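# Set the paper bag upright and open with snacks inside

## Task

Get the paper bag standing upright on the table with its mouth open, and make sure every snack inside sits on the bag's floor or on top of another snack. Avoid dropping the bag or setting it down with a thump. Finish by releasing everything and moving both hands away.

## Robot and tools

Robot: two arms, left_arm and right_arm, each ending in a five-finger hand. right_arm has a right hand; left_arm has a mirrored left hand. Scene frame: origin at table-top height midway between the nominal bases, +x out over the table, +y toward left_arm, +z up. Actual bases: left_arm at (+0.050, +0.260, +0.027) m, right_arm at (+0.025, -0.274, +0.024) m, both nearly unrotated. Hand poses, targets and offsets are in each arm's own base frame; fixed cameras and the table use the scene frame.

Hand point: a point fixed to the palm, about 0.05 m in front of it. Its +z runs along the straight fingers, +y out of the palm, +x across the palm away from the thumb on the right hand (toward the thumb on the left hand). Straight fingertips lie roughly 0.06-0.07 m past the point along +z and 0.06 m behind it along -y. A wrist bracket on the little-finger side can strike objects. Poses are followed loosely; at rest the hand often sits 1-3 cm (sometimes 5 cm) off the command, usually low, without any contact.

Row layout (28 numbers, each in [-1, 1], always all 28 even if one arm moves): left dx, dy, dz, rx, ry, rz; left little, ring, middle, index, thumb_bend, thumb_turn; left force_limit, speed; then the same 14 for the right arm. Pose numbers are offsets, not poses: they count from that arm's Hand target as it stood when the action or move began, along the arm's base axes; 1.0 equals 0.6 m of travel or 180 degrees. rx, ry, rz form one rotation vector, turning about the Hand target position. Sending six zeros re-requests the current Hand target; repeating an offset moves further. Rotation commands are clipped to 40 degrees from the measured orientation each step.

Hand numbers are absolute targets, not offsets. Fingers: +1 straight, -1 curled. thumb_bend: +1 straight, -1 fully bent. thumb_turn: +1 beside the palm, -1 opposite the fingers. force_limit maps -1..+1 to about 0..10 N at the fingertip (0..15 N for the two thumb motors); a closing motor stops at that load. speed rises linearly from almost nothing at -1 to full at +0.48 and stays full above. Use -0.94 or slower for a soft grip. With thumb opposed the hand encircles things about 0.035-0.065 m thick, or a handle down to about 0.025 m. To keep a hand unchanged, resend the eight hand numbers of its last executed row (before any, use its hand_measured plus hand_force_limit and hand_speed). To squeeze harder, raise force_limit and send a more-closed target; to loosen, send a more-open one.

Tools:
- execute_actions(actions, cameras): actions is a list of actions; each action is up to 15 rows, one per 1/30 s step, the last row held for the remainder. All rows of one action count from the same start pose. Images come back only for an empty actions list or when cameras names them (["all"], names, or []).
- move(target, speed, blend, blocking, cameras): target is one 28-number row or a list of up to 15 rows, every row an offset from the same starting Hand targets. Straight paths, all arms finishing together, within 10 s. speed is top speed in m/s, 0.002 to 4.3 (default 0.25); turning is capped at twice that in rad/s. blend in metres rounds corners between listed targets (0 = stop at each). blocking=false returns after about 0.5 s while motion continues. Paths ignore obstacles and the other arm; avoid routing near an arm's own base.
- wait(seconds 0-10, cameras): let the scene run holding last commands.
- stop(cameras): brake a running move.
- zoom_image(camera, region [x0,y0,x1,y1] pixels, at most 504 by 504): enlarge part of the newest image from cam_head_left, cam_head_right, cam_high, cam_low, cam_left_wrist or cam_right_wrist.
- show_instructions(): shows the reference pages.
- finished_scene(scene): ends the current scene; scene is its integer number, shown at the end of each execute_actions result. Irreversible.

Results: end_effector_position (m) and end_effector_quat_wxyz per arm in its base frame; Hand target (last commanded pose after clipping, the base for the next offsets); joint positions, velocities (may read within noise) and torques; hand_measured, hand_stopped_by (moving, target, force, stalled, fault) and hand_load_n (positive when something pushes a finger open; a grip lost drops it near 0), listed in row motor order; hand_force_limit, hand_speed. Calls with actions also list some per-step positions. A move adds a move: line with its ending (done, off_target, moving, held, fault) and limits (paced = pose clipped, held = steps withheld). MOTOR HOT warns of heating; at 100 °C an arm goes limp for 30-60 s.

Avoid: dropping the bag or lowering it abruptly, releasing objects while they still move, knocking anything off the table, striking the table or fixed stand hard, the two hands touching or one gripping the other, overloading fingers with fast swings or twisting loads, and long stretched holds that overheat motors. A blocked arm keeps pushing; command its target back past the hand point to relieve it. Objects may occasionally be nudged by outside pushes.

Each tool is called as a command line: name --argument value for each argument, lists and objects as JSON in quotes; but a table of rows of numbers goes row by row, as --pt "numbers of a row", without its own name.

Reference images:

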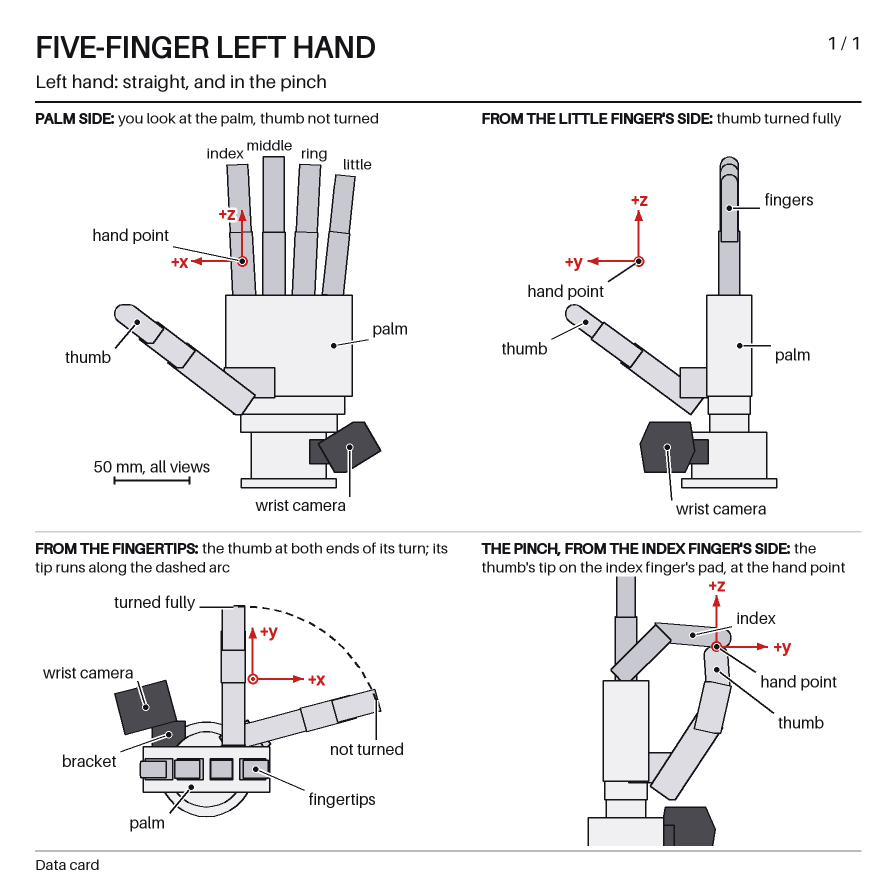

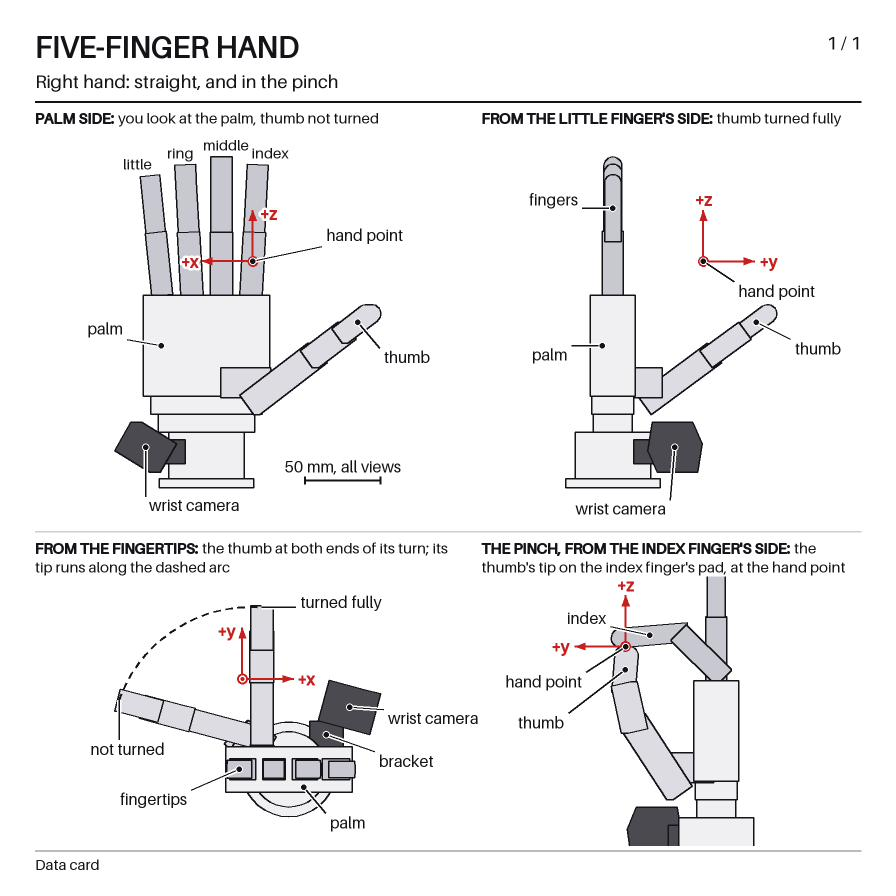

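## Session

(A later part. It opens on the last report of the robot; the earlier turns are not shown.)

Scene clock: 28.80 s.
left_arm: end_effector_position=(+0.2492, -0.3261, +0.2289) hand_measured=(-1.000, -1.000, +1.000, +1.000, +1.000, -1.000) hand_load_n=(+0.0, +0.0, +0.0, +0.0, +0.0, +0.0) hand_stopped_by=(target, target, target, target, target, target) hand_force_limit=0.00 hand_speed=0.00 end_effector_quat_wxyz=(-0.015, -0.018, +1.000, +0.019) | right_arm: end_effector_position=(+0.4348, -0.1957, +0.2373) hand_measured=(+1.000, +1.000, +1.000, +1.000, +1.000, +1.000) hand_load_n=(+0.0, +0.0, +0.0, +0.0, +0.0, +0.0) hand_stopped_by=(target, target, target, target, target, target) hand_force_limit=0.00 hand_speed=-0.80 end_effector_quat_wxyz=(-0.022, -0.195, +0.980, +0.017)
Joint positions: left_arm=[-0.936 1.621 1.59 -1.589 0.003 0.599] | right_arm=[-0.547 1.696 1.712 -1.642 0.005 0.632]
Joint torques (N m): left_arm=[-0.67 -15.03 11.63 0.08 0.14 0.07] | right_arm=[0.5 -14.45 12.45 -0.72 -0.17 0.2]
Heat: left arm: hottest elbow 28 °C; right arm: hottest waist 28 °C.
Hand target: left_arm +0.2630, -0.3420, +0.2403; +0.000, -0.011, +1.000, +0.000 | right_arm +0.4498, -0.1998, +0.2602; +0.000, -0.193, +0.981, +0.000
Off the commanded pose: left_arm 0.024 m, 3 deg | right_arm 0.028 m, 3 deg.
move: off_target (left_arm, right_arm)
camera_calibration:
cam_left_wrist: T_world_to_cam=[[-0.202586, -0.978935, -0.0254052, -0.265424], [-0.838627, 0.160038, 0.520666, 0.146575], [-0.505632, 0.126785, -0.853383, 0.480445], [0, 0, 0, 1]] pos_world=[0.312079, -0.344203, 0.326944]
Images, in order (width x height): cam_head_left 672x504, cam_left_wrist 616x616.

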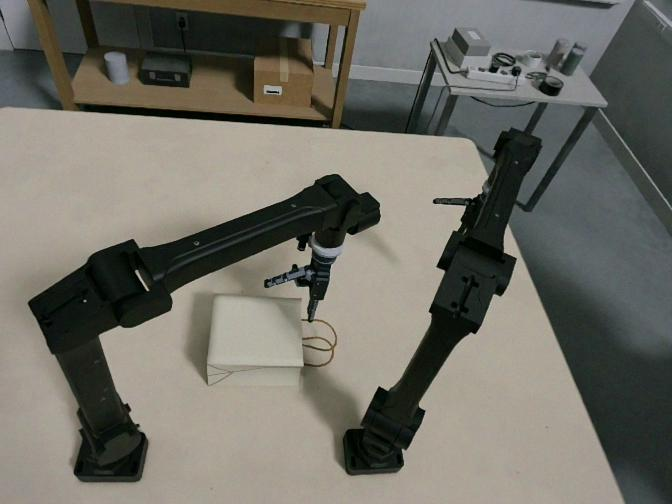

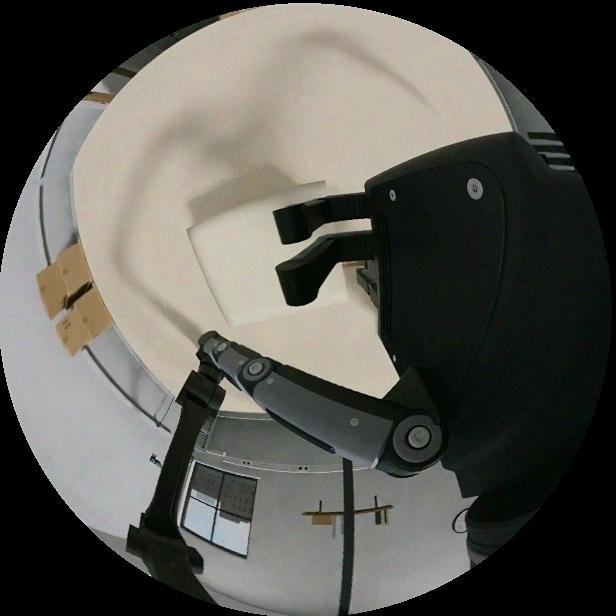

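move --target '[-0.015,-0.0383,-0.125,-0.0117,-0.01,0.004,-1,-1,1,1,1,-1,0,0,0,0,0,0,0,0,1,1,1,1,1,1,0,-0.8]' --speed 0.2 --cameras '["cam_head_left","cam_left_wrist"]'

Scene clock: 31.33 s.
left_arm: end_effector_position=(+0.2536, -0.3589, +0.1720) hand_measured=(-1.000, -1.000, +1.000, +1.000, +1.000, -1.000) hand_load_n=(+0.0, +0.0, +0.0, +0.0, +0.0, +0.0) hand_stopped_by=(target, target, target, target, target, target) hand_force_limit=0.00 hand_speed=0.00 end_effector_quat_wxyz=(+0.011, -0.015, +1.000, -0.019) | right_arm: end_effector_position=(+0.4348, -0.1957, +0.2373) hand_measured=(+1.000, +1.000, +1.000, +1.000, +1.000, +1.000) hand_load_n=(+0.0, +0.0, +0.0, +0.0, -0.5, +0.0) hand_stopped_by=(target, target, target, target, target, target) hand_force_limit=0.00 hand_speed=-0.80 end_effector_quat_wxyz=(-0.022, -0.195, +0.980, +0.017)
Joint positions: left_arm=[-0.969 1.646 1.487 -1.369 0.003 0.573] | right_arm=[-0.547 1.696 1.712 -1.642 0.005 0.632]
Joint torques (N m): left_arm=[-1.38 -15.85 7.36 0.83 -0.08 -0.13] | right_arm=[0.38 -14.86 12.59 -0.77 -0.1 0.17]
Heat: left arm: hottest elbow 28 °C; right arm: hottest waist 28 °C.
Hand target: left_arm +0.2540, -0.3650, +0.1653; +0.015, -0.017, +1.000, -0.018 | right_arm +0.4498, -0.1998, +0.2602; +0.000, -0.193, +0.981, +0.000
Off the commanded pose: left_arm 0.009 m, 1 deg | right_arm 0.028 m, 3 deg.
move: off_target (right_arm)
camera_calibration:
cam_left_wrist: T_world_to_cam=[[-0.208847, -0.97725, 0.0369485, -0.306574], [-0.863744, 0.202044, 0.461653, 0.216714], [-0.458616, 0.0645006, -0.886291, 0.409625], [0, 0, 0, 1]] pos_world=[0.311019, -0.369806, 0.274328]
Images, in order (width x height): cam_head_left 672x504, cam_left_wrist 616x616.

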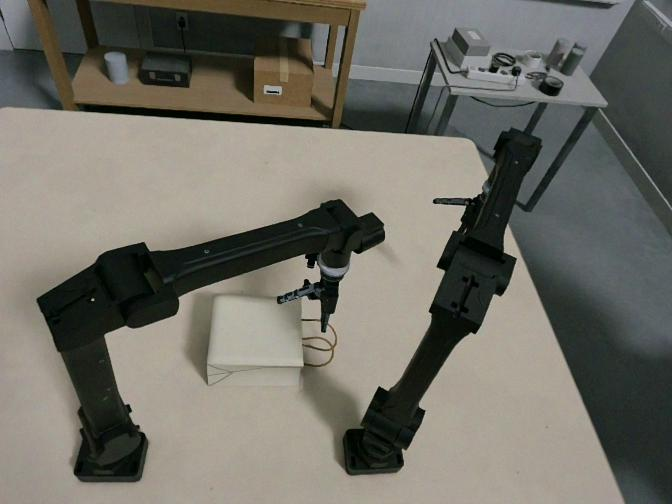

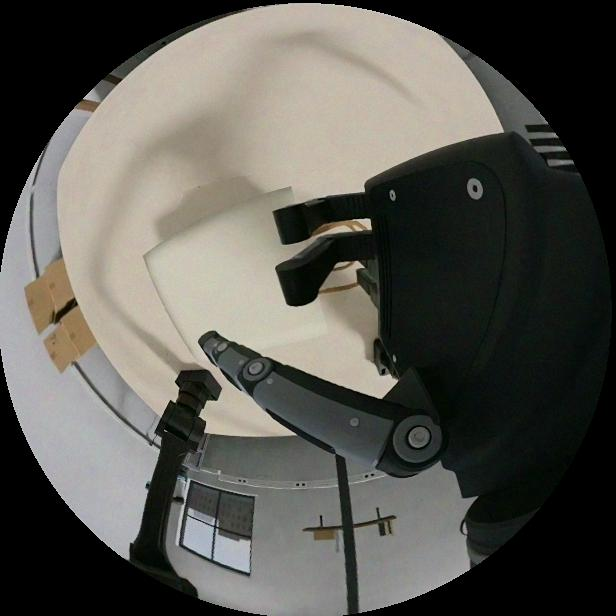

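zoom_image --camera "cam_left_wrist" --region '[130, 160, 390, 390]'

zoom_image --camera "cam_head_left" --region '[190, 240, 370, 400]'

Scaled by 1.938 from the camera's 616x616 image, which has a finer 880x880 frame.

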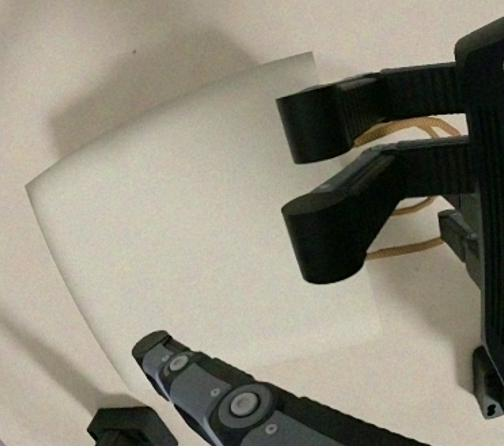

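Scaled by 2.800 from the camera's 672x504 image, which has a finer 960x720 frame.

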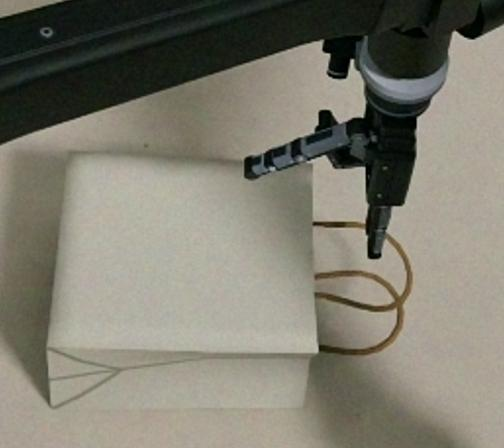

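move --target '[-0.0133,0.0117,-0.144,0.008,0.004,0.004,-1,-1,1,1,1,-1,0,0,0,0,0,0,0,0,1,1,1,1,1,1,0,-0.8]' --speed 0.12 --cameras '["cam_head_left","cam_left_wrist"]'

zoom_image --camera "cam_head_left" --region '[190, 240, 370, 400]'

Scene clock: 33.40 s.
left_arm: end_effector_position=(+0.2485, -0.3520, +0.0871) hand_measured=(-1.000, -1.000, +1.000, +1.000, +1.000, -1.000) hand_load_n=(+0.0, +0.0, +0.0, +0.0, +0.0, +0.0) hand_stopped_by=(target, target, target, target, target, target) hand_force_limit=0.00 hand_speed=0.00 end_effector_quat_wxyz=(+0.006, -0.023, +1.000, -0.008) | right_arm: end_effector_position=(+0.4348, -0.1957, +0.2373) hand_measured=(+1.000, +1.000, +1.000, +1.000, +1.000, +1.000) hand_load_n=(+0.0, +0.0, +0.0, +0.0, +0.0, +0.0) hand_stopped_by=(target, target, target, target, target, target) hand_force_limit=0.00 hand_speed=-0.80 end_effector_quat_wxyz=(-0.022, -0.195, +0.980, +0.017)
Joint positions: left_arm=[-0.969 1.699 1.322 -1.173 -0.002 0.556] | right_arm=[-0.547 1.696 1.712 -1.642 0.005 0.632]
Joint torques (N m): left_arm=[-1.49 -15.74 6.76 0.75 -0.09 -0.13] | right_arm=[0.26 -14.27 12.7 -0.66 -0.11 0.13]
Heat: left arm: hottest elbow 28 °C; right arm: hottest waist 28 °C.
Hand target: left_arm +0.2460, -0.3580, +0.0789; +0.010, -0.023, +1.000, -0.006 | right_arm +0.4498, -0.1998, +0.2602; +0.000, -0.193, +0.981, +0.000
Off the commanded pose: left_arm 0.010 m, 0 deg | right_arm 0.028 m, 3 deg.
move: off_target (right_arm)
camera_calibration:
cam_left_wrist: T_world_to_cam=[[-0.19196, -0.981236, 0.0180674, -0.30166], [-0.862428, 0.177447, 0.474057, 0.240065], [-0.468368, 0.0754183, -0.880309, 0.337286], [0, 0, 0, 1]] pos_world=[0.307106, -0.364036, 0.188561]
Images, in order (width x height): cam_head_left 672x504, cam_left_wrist 616x616.

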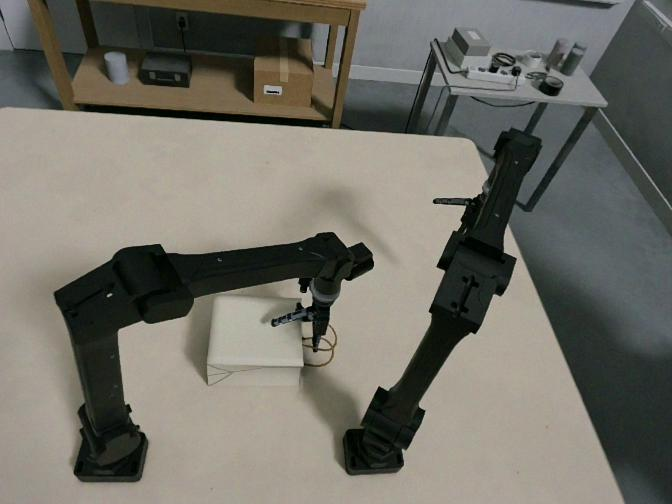

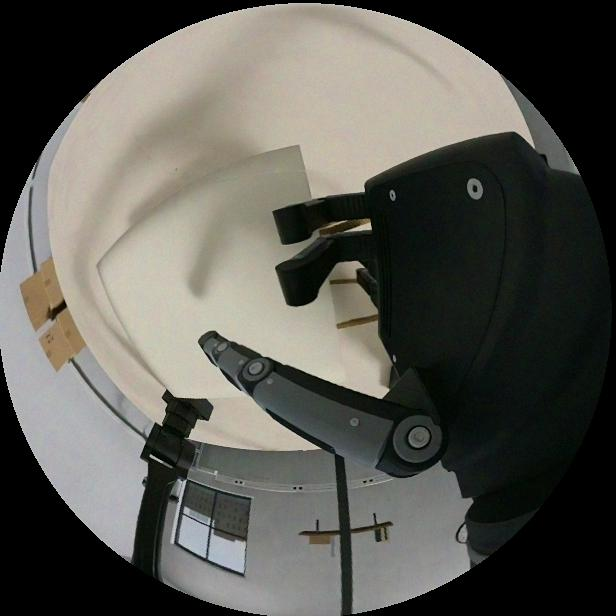

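Scaled by 2.800 from the camera's 672x504 image, which has a finer 960x720 frame.

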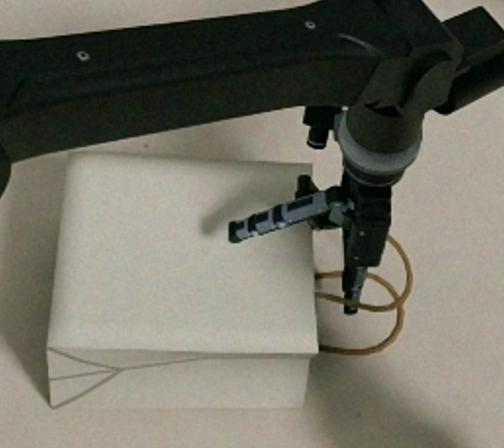

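move --target '[0,0,0,0,0,0,-1,-1,0.3,0.3,0.1,-1,-0.2,-0.4,0,0,0,0,0,0,1,1,1,1,1,1,0,-0.8]'

move --target '[0,0,0,0,0,0,-1,-1,-0.5,-0.5,-0.3,-1,-0.3,-0.75,0,0,0,0,0,0,1,1,1,1,1,1,0,-0.8]' --cameras '["cam_head_left","cam_low","cam_left_wrist"]'

zoom_image --camera "cam_head_left" --region '[190, 240, 370, 400]'

Scene clock: 35.57 s.
left_arm: end_effector_position=(+0.2484, -0.3520, +0.0871) hand_measured=(-1.000, -1.000, +0.300, +0.300, +0.100, -1.000) hand_load_n=(+0.0, +0.0, +0.0, +0.0, +0.0, +0.0) hand_stopped_by=(target, target, target, target, target, target) hand_force_limit=-0.20 hand_speed=-0.40 end_effector_quat_wxyz=(+0.006, -0.024, +1.000, -0.008) | right_arm: end_effector_position=(+0.4348, -0.1957, +0.2373) hand_measured=(+1.000, +1.000, +1.000, +1.000, +1.000, +1.000) hand_load_n=(+0.0, +0.0, +0.0, +0.0, +0.0, +0.0) hand_stopped_by=(target, target, target, target, target, target) hand_force_limit=0.00 hand_speed=-0.80 end_effector_quat_wxyz=(-0.022, -0.195, +0.980, +0.017)
Joint positions: left_arm=[-0.969 1.699 1.322 -1.173 -0.002 0.555] | right_arm=[-0.547 1.696 1.712 -1.642 0.005 0.632]
Joint torques (N m): left_arm=[-1.49 -15.79 6.75 0.7 -0.07 -0.12] | right_arm=[-0.62 -13.92 12.6 -0.54 -0.15 0.11]
Heat: left arm: hottest elbow 28 °C; right arm: hottest waist 28 °C.
Hand target: left_arm +0.2460, -0.3580, +0.0789; +0.010, -0.023, +1.000, -0.006 | right_arm +0.4498, -0.1998, +0.2602; +0.000, -0.193, +0.981, +0.000
Off the commanded pose: left_arm 0.010 m, 0 deg | right_arm 0.028 m, 3 deg.
move: off_target (right_arm)

Scene clock: 36.90 s.
left_arm: end_effector_position=(+0.2483, -0.3521, +0.0871) hand_measured=(-1.000, -1.000, -0.204, -0.226, -0.158, -1.000) hand_load_n=(+0.0, +0.5, +6.0, +7.0, +6.0, +0.0) hand_stopped_by=(target, target, force, force, force, target) hand_force_limit=-0.30 hand_speed=-0.75 end_effector_quat_wxyz=(+0.006, -0.025, +1.000, -0.008) | right_arm: end_effector_position=(+0.4348, -0.1957, +0.2373) hand_measured=(+1.000, +1.000, +1.000, +1.000, +1.000, +1.000) hand_load_n=(+0.0, +0.0, +0.0, +0.0, +0.0, +0.0) hand_stopped_by=(target, target, target, target, target, target) hand_force_limit=0.00 hand_speed=-0.80 end_effector_quat_wxyz=(-0.022, -0.195, +0.980, +0.017)
Joint positions: left_arm=[-0.969 1.699 1.322 -1.173 -0.002 0.552] | right_arm=[-0.547 1.696 1.712 -1.642 0.005 0.632]
Joint torques (N m): left_arm=[-1.44 -15.74 6.75 0.73 -0.08 -0.12] | right_arm=[0.09 -14.45 12.68 -0.51 -0.11 0.12]
Heat: left arm: hottest elbow 28 °C; right arm: hottest waist 28 °C.
Hand target: left_arm +0.2460, -0.3580, +0.0789; +0.010, -0.023, +1.000, -0.006 | right_arm +0.4498, -0.1998, +0.2602; +0.000, -0.193, +0.981, +0.000
Off the commanded pose: left_arm 0.010 m, 1 deg | right_arm 0.028 m, 3 deg.
move: off_target (right_arm)
camera_calibration:
cam_left_wrist: T_world_to_cam=[[-0.187493, -0.982099, 0.0181364, -0.3033], [-0.863197, 0.173549, 0.474101, 0.238678], [-0.468762, 0.0732354, -0.880283, 0.336503], [0, 0, 0, 1]] pos_world=[0.3069, -0.363936, 0.188561]
Images, in order (width x height): cam_head_left 672x504, cam_low 672x504, cam_left_wrist 616x616.

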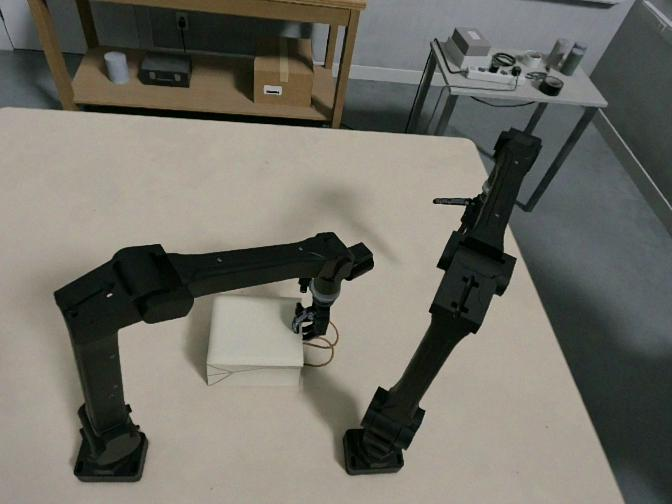

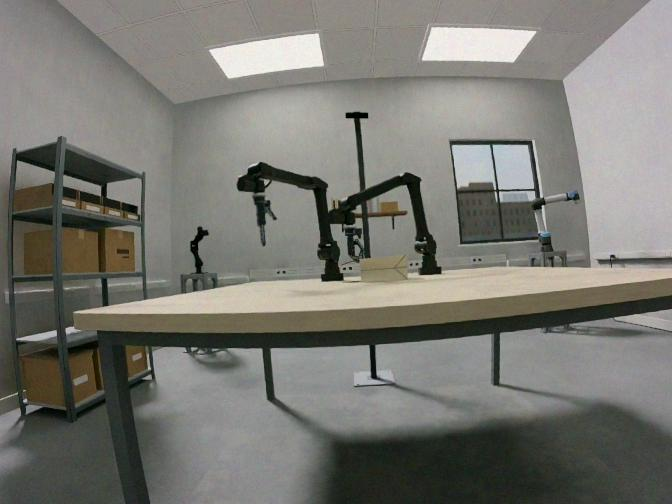

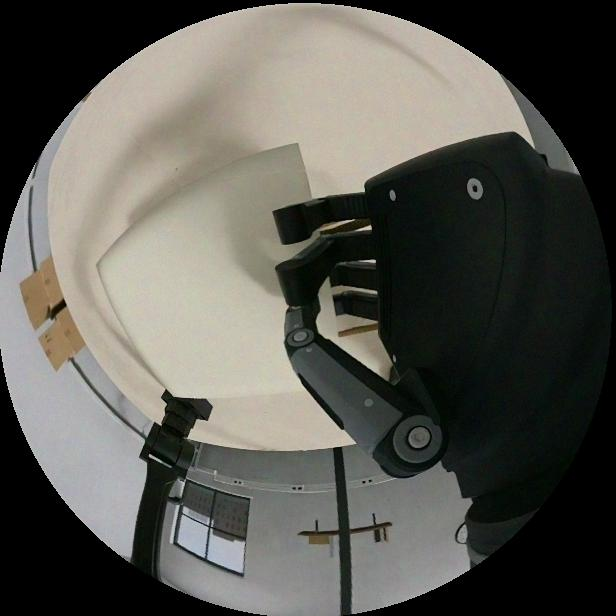

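Scaled by 2.800 from the camera's 672x504 image, which has a finer 960x720 frame.

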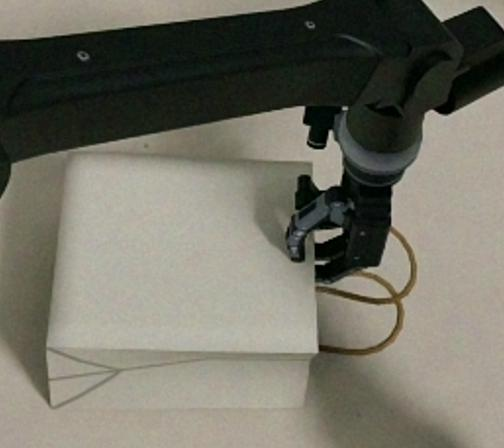

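move --target '[0,0,0,0,0,0,-1,-1,-0.7,-0.7,-0.5,-1,0.2,-0.85,0,0,0,0,0,0,1,1,1,1,1,1,0,-0.8]'

move --pt "0 0 0.1325 -0.111 -0.005 0 -1 -1 -0.7 -0.7 -0.5 -1 0.2 -0.85 0 0 0 0 0 0 1 1 1 1 1 1 0 -0.8" --pt "0 0 0.1987 -0.222 -0.01 0 -1 -1 -0.7 -0.7 -0.5 -1 0.2 -0.85 0 0 0 0 0 0 1 1 1 1 1 1 0 -0.8" --pt "0 0 0.2272 -0.333 -0.0147 0 -1 -1 -0.7 -0.7 -0.5 -1 0.2 -0.85 0 0 0 0 0 0 1 1 1 1 1 1 0 -0.8" --speed 0.12 --blend '[0.02,0.02,0]' --cameras '["cam_head_left","cam_low","cam_high"]'

zoom_image --camera "cam_low" --region '[320, 200, 440, 300]'

Scene clock: 38.17 s.
left_arm: end_effector_position=(+0.2483, -0.3521, +0.0871) hand_measured=(-1.000, -1.000, -0.204, -0.226, -0.166, -1.000) hand_load_n=(+0.0, +0.0, +6.0, +7.0, +9.5, +0.0) hand_stopped_by=(target, target, force, force, force, target) hand_force_limit=0.20 hand_speed=-0.85 end_effector_quat_wxyz=(+0.006, -0.025, +1.000, -0.008) | right_arm: end_effector_position=(+0.4348, -0.1957, +0.2373) hand_measured=(+1.000, +1.000, +1.000, +1.000, +1.000, +1.000) hand_load_n=(+0.0, +0.0, +0.5, +0.0, -0.5, +0.0) hand_stopped_by=(target, target, target, target, target, target) hand_force_limit=0.00 hand_speed=-0.80 end_effector_quat_wxyz=(-0.022, -0.195, +0.980, +0.017)
Joint positions: left_arm=[-0.969 1.699 1.322 -1.173 -0.002 0.552] | right_arm=[-0.547 1.696 1.712 -1.642 0.005 0.632]
Joint torques (N m): left_arm=[-1.55 -15.79 6.78 0.69 -0.08 -0.12] | right_arm=[0.62 -14.56 12.7 -0.35 -0.14 0.11]
Heat: left arm: hottest elbow 28 °C; right arm: hottest waist 28 °C.
Hand target: left_arm +0.2460, -0.3580, +0.0789; +0.010, -0.023, +1.000, -0.006 | right_arm +0.4498, -0.1998, +0.2602; +0.000, -0.193, +0.981, +0.000
Off the commanded pose: left_arm 0.010 m, 1 deg | right_arm 0.028 m, 3 deg.
move: off_target (right_arm)

Scene clock: 43.53 s.
left_arm: end_effector_position=(+0.2392, -0.3600, +0.2020) hand_measured=(-1.000, -1.000, -0.204, -0.226, -0.166, -1.000) hand_load_n=(+0.0, +0.0, +6.0, +6.5, +9.5, +0.0) hand_stopped_by=(target, target, force, force, force, target) hand_force_limit=0.20 hand_speed=-0.85 end_effector_quat_wxyz=(+0.005, -0.021, +0.873, -0.488) | right_arm: end_effector_position=(+0.4348, -0.1957, +0.2373) hand_measured=(+1.000, +1.000, +1.000, +1.000, +1.000, +1.000) hand_load_n=(+0.0, +0.0, +0.0, +0.0, +0.0, +0.0) hand_stopped_by=(target, target, target, target, target, target) hand_force_limit=0.00 hand_speed=-0.80 end_effector_quat_wxyz=(-0.022, -0.195, +0.980, +0.017)
Joint positions: left_arm=[-0.7 1.138 0.878 -0.483 0.684 0.512] | right_arm=[-0.547 1.696 1.712 -1.642 0.005 0.632]
Joint torques (N m): left_arm=[0.79 -11.16 8.01 2.61 0.84 -0.13] | right_arm=[0.26 -14.04 12.46 -0.64 -0.11 0.15]
Heat: left arm: hottest elbow 28 °C; right arm: hottest waist 28 °C.
Hand target: left_arm +0.2460, -0.3580, +0.2153; +0.019, -0.025, +0.863, -0.505 | right_arm +0.4498, -0.1998, +0.2602; +0.000, -0.193, +0.981, +0.000
Off the commanded pose: left_arm 0.015 m, 3 deg | right_arm 0.028 m, 3 deg.
move: off_target (left_arm, right_arm)
Images, in order (width x height): cam_head_left 672x504, cam_high 672x504, cam_low 672x504.

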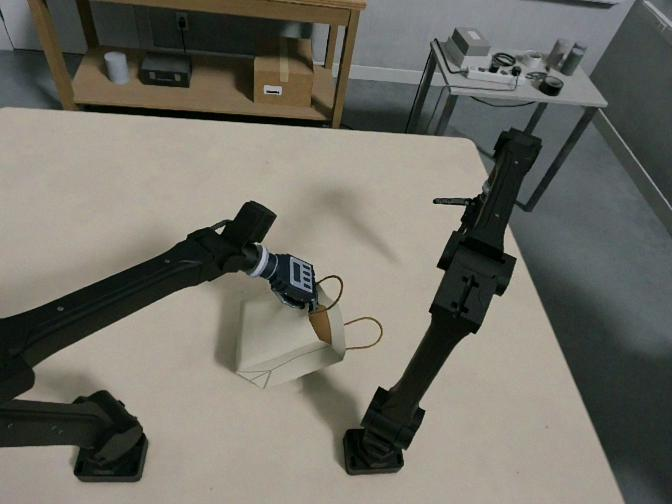

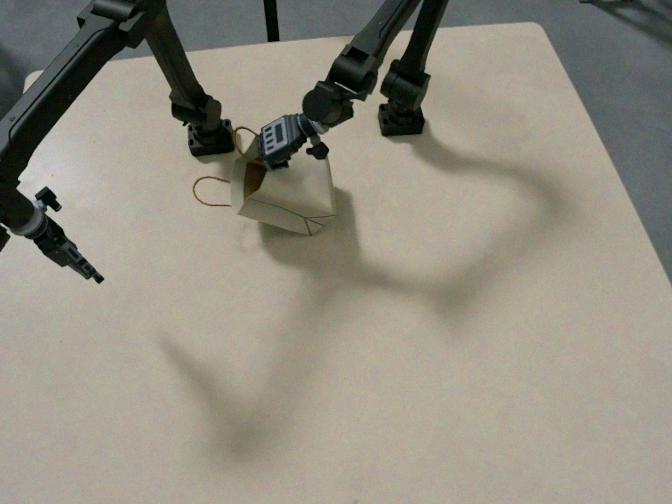

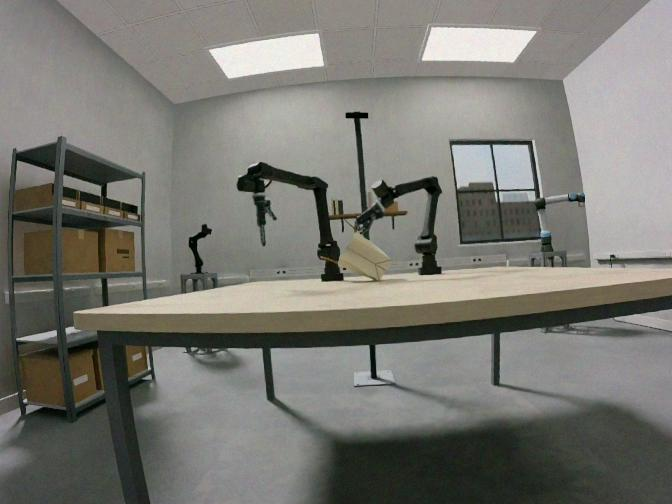

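Scaled by 4.200 from the camera's 672x504 image, which has a finer 960x720 frame.

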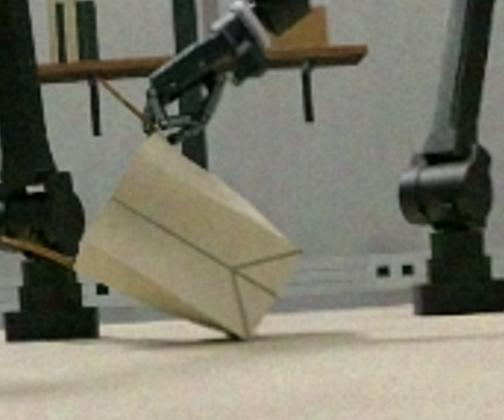

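move --pt "0 0.133 0 -0.044 -0.002 0 -1 -1 -0.7 -0.7 -0.5 -1 0.2 -0.85 0 0 0 0 0 0 1 1 1 1 1 1 0 -0.8" --pt "-0.005 0.21 -0.008 -0.083 -0.004 0 -1 -1 -0.7 -0.7 -0.5 -1 0.2 -0.85 0 0 0 0 0 0 1 1 1 1 1 1 0 -0.8" --speed 0.08 --blend '[0.02,0]' --cameras '["cam_head_left","cam_low","cam_high"]'

zoom_image --camera "cam_low" --region '[320, 200, 440, 300]'

Scene clock: 47.50 s.
left_arm: end_effector_position=(+0.2438, -0.2353, +0.2060) hand_measured=(-1.000, -1.000, -0.204, -0.226, -0.166, -1.000) hand_load_n=(+0.0, +0.0, +6.5, +7.0, +9.5, +0.0) hand_stopped_by=(target, target, force, force, force, target) hand_force_limit=0.20 hand_speed=-0.85 end_effector_quat_wxyz=(+0.013, -0.027, +0.793, -0.609) | right_arm: end_effector_position=(+0.4348, -0.1957, +0.2373) hand_measured=(+1.000, +1.000, +1.000, +1.000, +1.000, +1.000) hand_load_n=(+0.0, +0.0, +0.0, +0.5, +0.0, +0.0) hand_stopped_by=(target, target, target, target, target, target) hand_force_limit=0.00 hand_speed=-0.80 end_effector_quat_wxyz=(-0.022, -0.195, +0.980, +0.017)
Joint positions: left_arm=[-0.226 0.941 0.645 -0.467 1.189 0.714] | right_arm=[-0.547 1.696 1.712 -1.642 0.005 0.632]
Joint torques (N m): left_arm=[0.79 -6.89 7.76 1.02 1.06 0.08] | right_arm=[-0.21 -14.1 12.62 -0.55 -0.15 0.15]
Heat: left arm: hottest elbow 29 °C; right arm: hottest waist 28 °C.
Hand target: left_arm +0.2430, -0.2320, +0.2105; +0.021, -0.024, +0.790, -0.613 | right_arm +0.4498, -0.1998, +0.2602; +0.000, -0.193, +0.981, +0.000
Off the commanded pose: left_arm 0.006 m, 1 deg | right_arm 0.028 m, 3 deg.
move: off_target (right_arm)
Images, in order (width x height): cam_head_left 672x504, cam_high 672x504, cam_low 672x504.

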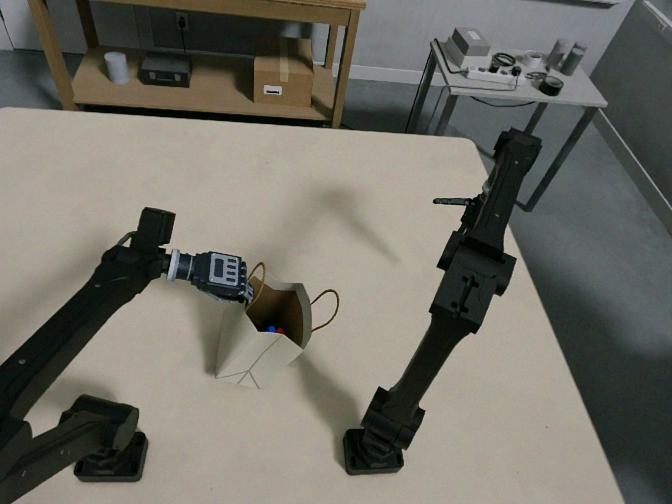

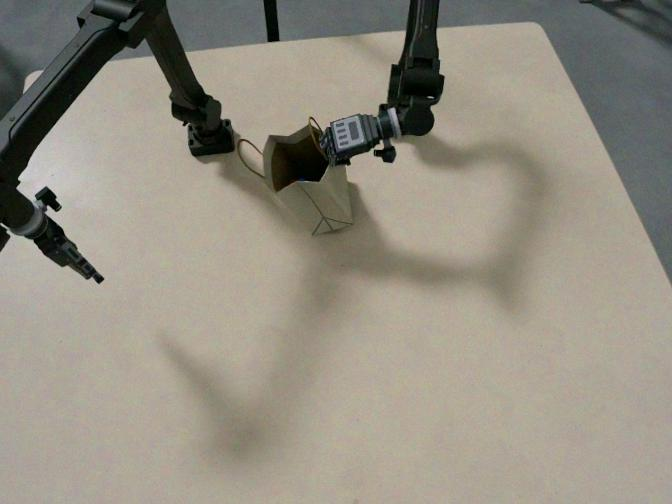

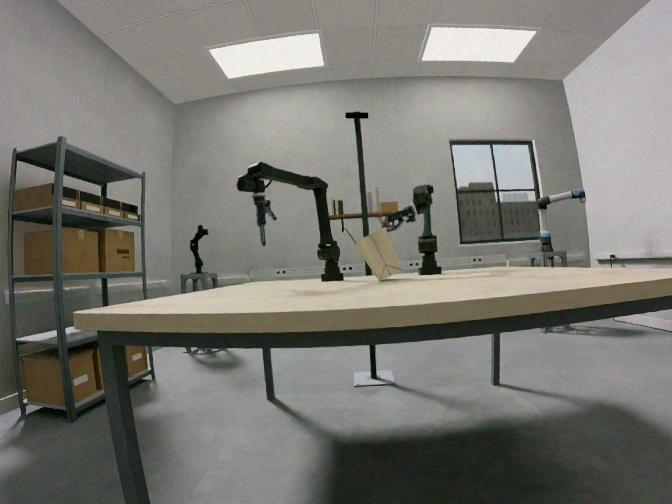

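Scaled by 4.200 from the camera's 672x504 image, which has a finer 960x720 frame.

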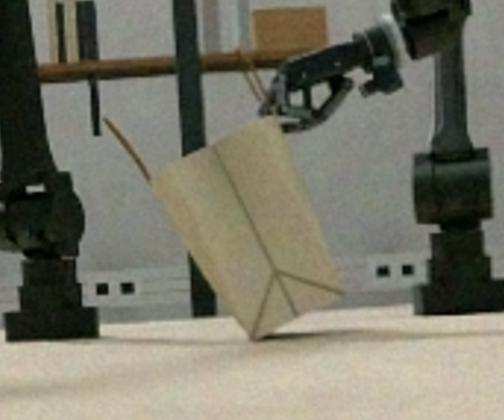

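move --pt "-0.003 0.075 -0.017 0 0 0 -1 -1 -0.7 -0.7 -0.5 -1 0.2 -0.85 0 0 0 0 0 0 1 1 1 1 1 1 0 -0.8" --pt "-0.005 0.1333 -0.0433 -0.011 0 0 -1 -1 -0.7 -0.7 -0.5 -1 0.2 -0.85 0 0 0 0 0 0 1 1 1 1 1 1 0 -0.8" --speed 0.06 --blend '[0.015,0]' --cameras '["cam_head_left","cam_low","cam_high"]'

zoom_image --camera "cam_low" --region '[320, 200, 440, 300]'

Scene clock: 50.90 s.
left_arm: end_effector_position=(+0.2199, -0.1559, +0.1670) hand_measured=(-1.000, -1.000, -0.204, -0.226, -0.166, -1.000) hand_load_n=(+0.0, +0.0, +6.0, +7.0, +9.5, +0.0) hand_stopped_by=(target, target, force, force, force, target) hand_force_limit=0.20 hand_speed=-0.85 end_effector_quat_wxyz=(+0.001, -0.031, +0.782, -0.622) | right_arm: end_effector_position=(+0.4348, -0.1957, +0.2373) hand_measured=(+1.000, +1.000, +1.000, +1.000, +1.000, +1.000) hand_load_n=(+0.0, +0.0, +0.0, +0.0, +0.0, +0.0) hand_stopped_by=(target, target, target, target, target, target) hand_force_limit=0.00 hand_speed=-0.80 end_effector_quat_wxyz=(-0.022, -0.195, +0.980, +0.017)
Joint positions: left_arm=[0.088 1.109 0.679 -1.339 1.339 1.736] | right_arm=[-0.547 1.696 1.712 -1.642 0.005 0.632]
Joint torques (N m): left_arm=[0.73 -4.89 10.41 -0.55 1.35 0.08] | right_arm=[0.38 -13.39 12.27 -0.66 -0.13 0.16]
Heat: left arm: hottest elbow 29 °C; right arm: hottest elbow 29 °C.
Hand target: left_arm +0.2400, -0.1520, +0.1845; +0.020, -0.024, +0.779, -0.626 | right_arm +0.4498, -0.1998, +0.2602; +0.000, -0.193, +0.981, +0.000
Off the commanded pose: left_arm 0.027 m, 2 deg | right_arm 0.028 m, 3 deg.
move: off_target (left_arm, right_arm)
Images, in order (width x height): cam_head_left 672x504, cam_high 672x504, cam_low 672x504.

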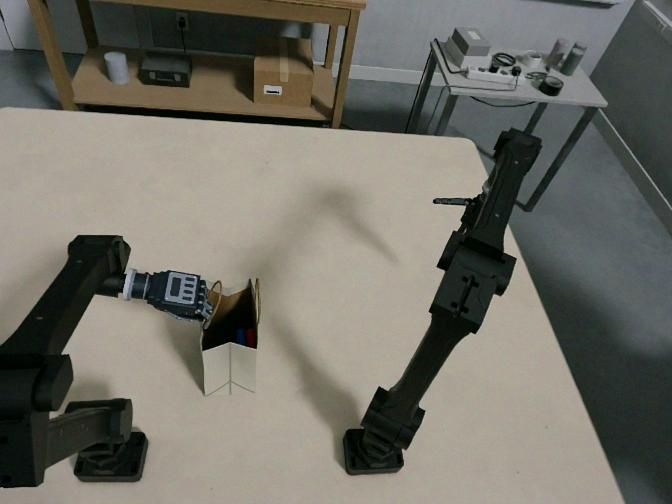

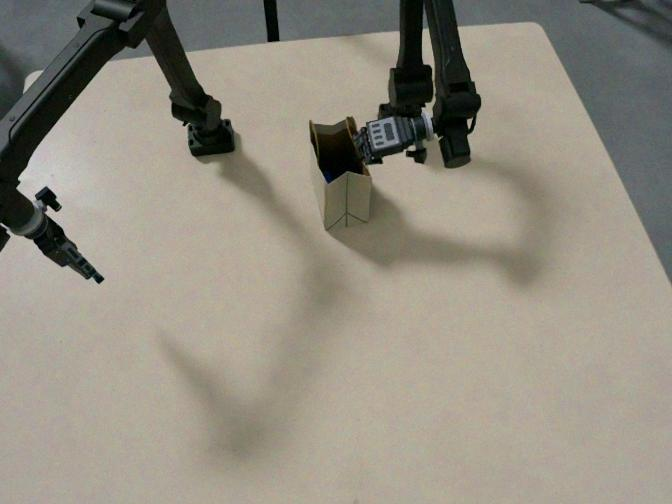

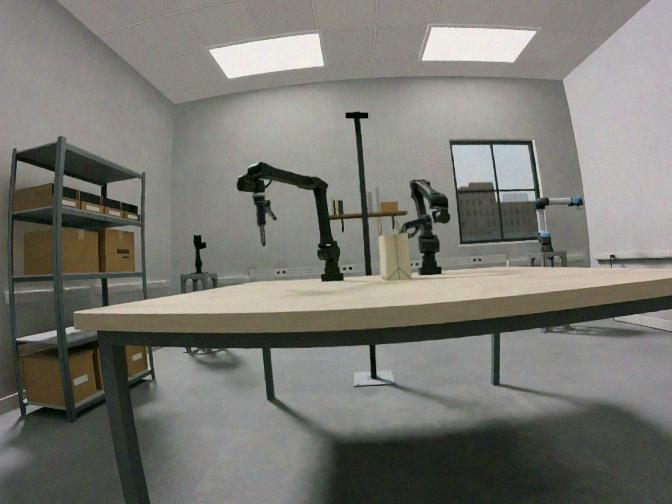

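Scaled by 4.200 from the camera's 672x504 image, which has a finer 960x720 frame.

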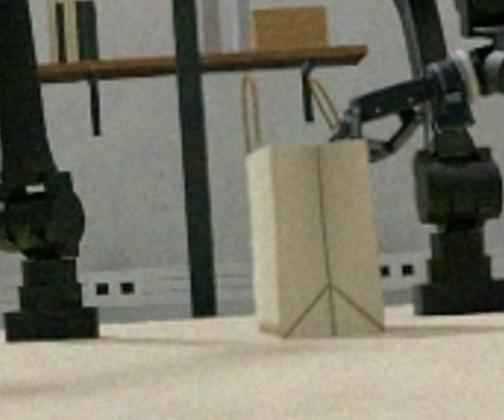

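zoom_image --camera "cam_head_left" --region '[150, 250, 310, 410]'

zoom_image --camera "cam_high" --region '[280, 90, 440, 250]'

Scaled by 3.150 from the camera's 672x504 image, which has a finer 960x720 frame.

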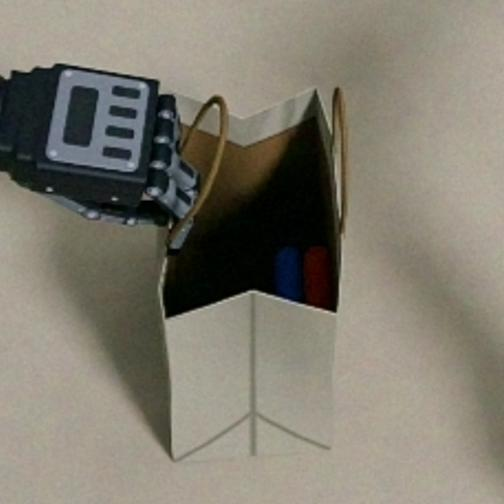

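Scaled by 3.150 from the camera's 672x504 image, which has a finer 960x720 frame.

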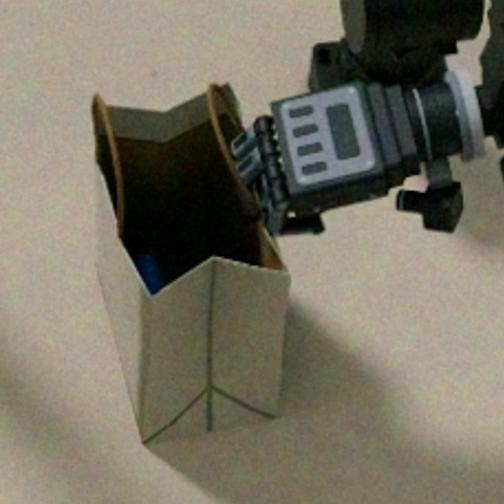

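move --target '[0,0,0,0,0,0,-1,-1,0.1,0.1,0.4,-1,0.2,-0.7,0,0,0,0,0,0,1,1,1,1,1,1,0,-0.8]'

move --target '[0,0,0,0,0,0,-1,-1,1,1,1,-1,0.2,-0.3,0,0,0,0,0,0,1,1,1,1,1,1,0,-0.8]' --cameras '["cam_head_left","cam_low","cam_high"]'

zoom_image --camera "cam_low" --region '[320, 200, 440, 300]'

zoom_image --camera "cam_high" --region '[280, 90, 440, 250]'

zoom_image --camera "cam_head_left" --region '[150, 250, 310, 410]'

Scene clock: 53.43 s.
left_arm: end_effector_position=(+0.2194, -0.1561, +0.1672) hand_measured=(-1.000, -1.000, +0.100, +0.100, +0.400, -1.000) hand_load_n=(+0.0, +0.0, +0.0, +0.0, +0.0, +0.0) hand_stopped_by=(target, target, target, target, target, target) hand_force_limit=0.20 hand_speed=-0.70 end_effector_quat_wxyz=(-0.001, -0.033, +0.781, -0.623) | right_arm: end_effector_position=(+0.4348, -0.1957, +0.2373) hand_measured=(+1.000, +1.000, +1.000, +1.000, +1.000, +1.000) hand_load_n=(+0.0, +0.0, +0.0, +0.0, +0.0, +0.0) hand_stopped_by=(target, target, target, target, target, target) hand_force_limit=0.00 hand_speed=-0.80 end_effector_quat_wxyz=(-0.022, -0.195, +0.980, +0.017)
Joint positions: left_arm=[0.088 1.11 0.679 -1.342 1.34 1.734] | right_arm=[-0.547 1.696 1.712 -1.642 0.005 0.632]
Joint torques (N m): left_arm=[0.79 -4.84 10.44 -0.54 1.33 0.09] | right_arm=[0.09 -14.68 12.48 -0.61 -0.14 0.16]
Heat: left arm: hottest elbow 29 °C; right arm: hottest elbow 29 °C.
Hand target: left_arm +0.2400, -0.1520, +0.1845; +0.020, -0.024, +0.779, -0.626 | right_arm +0.4498, -0.1998, +0.2602; +0.000, -0.193, +0.981, +0.000
Off the commanded pose: left_arm 0.027 m, 3 deg | right_arm 0.028 m, 3 deg.
move: off_target (left_arm, right_arm)

Scene clock: 54.63 s.
left_arm: end_effector_position=(+0.2195, -0.1561, +0.1671) hand_measured=(-1.000, -1.000, +1.000, +1.000, +1.000, -1.000) hand_load_n=(+0.0, +0.0, -0.5, +0.0, +0.0, +0.0) hand_stopped_by=(target, target, target, target, target, target) hand_force_limit=0.20 hand_speed=-0.30 end_effector_quat_wxyz=(+0.000, -0.033, +0.782, -0.623) | right_arm: end_effector_position=(+0.4348, -0.1957, +0.2373) hand_measured=(+1.000, +1.000, +1.000, +1.000, +1.000, +1.000) hand_load_n=(+0.0, +0.0, +0.0, +0.0, +0.0, +0.5) hand_stopped_by=(target, target, target, target, target, target) hand_force_limit=0.00 hand_speed=-0.80 end_effector_quat_wxyz=(-0.022, -0.195, +0.980, +0.017)
Joint positions: left_arm=[0.088 1.11 0.679 -1.342 1.34 1.736] | right_arm=[-0.547 1.696 1.712 -1.642 0.005 0.632]
Joint torques (N m): left_arm=[0.85 -4.89 10.43 -0.54 1.33 0.09] | right_arm=[0.97 -14.1 12.59 -0.72 -0.12 0.13]
Heat: left arm: hottest elbow 29 °C; right arm: hottest elbow 29 °C.
Hand target: left_arm +0.2400, -0.1520, +0.1845; +0.020, -0.024, +0.779, -0.626 | right_arm +0.4498, -0.1998, +0.2602; +0.000, -0.193, +0.981, +0.000
Off the commanded pose: left_arm 0.027 m, 3 deg | right_arm 0.028 m, 3 deg.
move: off_target (left_arm, right_arm)
Images, in order (width x height): cam_head_left 672x504, cam_high 672x504, cam_low 672x504.

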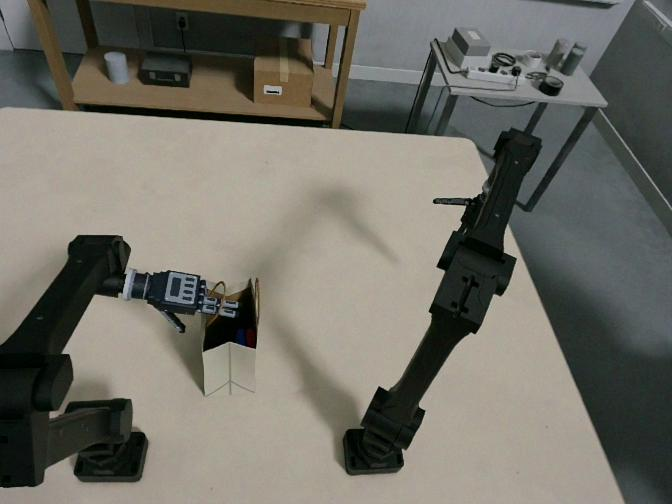

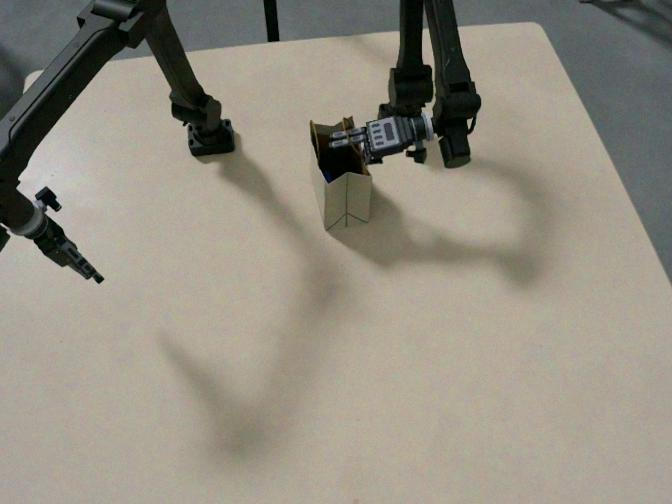

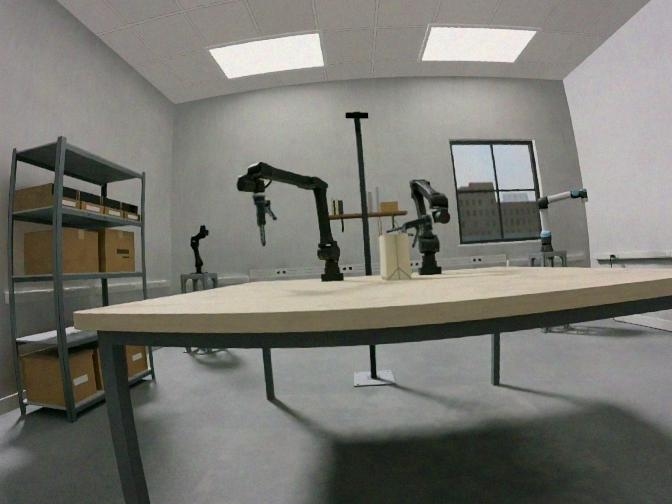

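Scaled by 4.200 from the camera's 672x504 image, which has a finer 960x720 frame.

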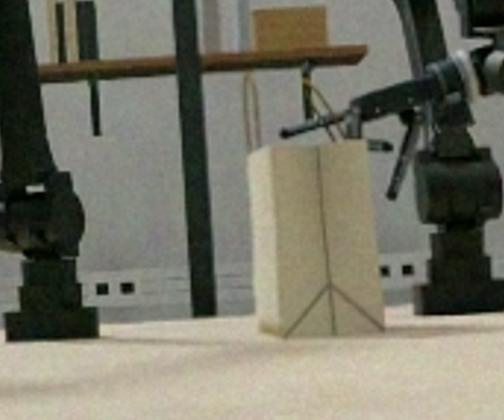

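Scaled by 3.150 from the camera's 672x504 image, which has a finer 960x720 frame.

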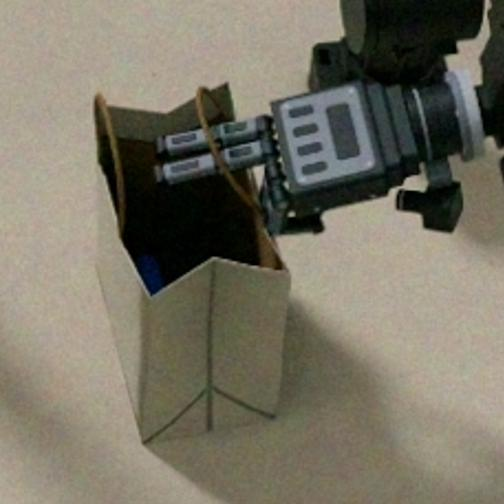

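Scaled by 3.150 from the camera's 672x504 image, which has a finer 960x720 frame.

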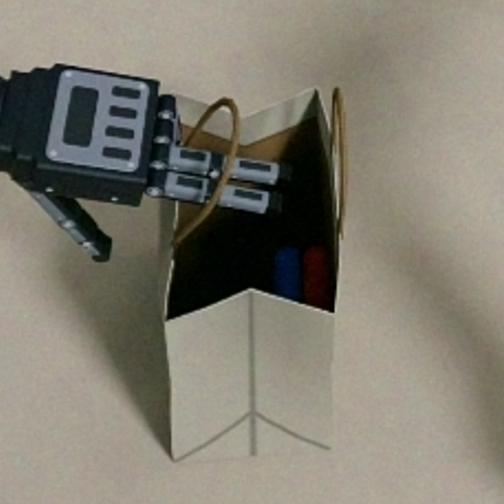

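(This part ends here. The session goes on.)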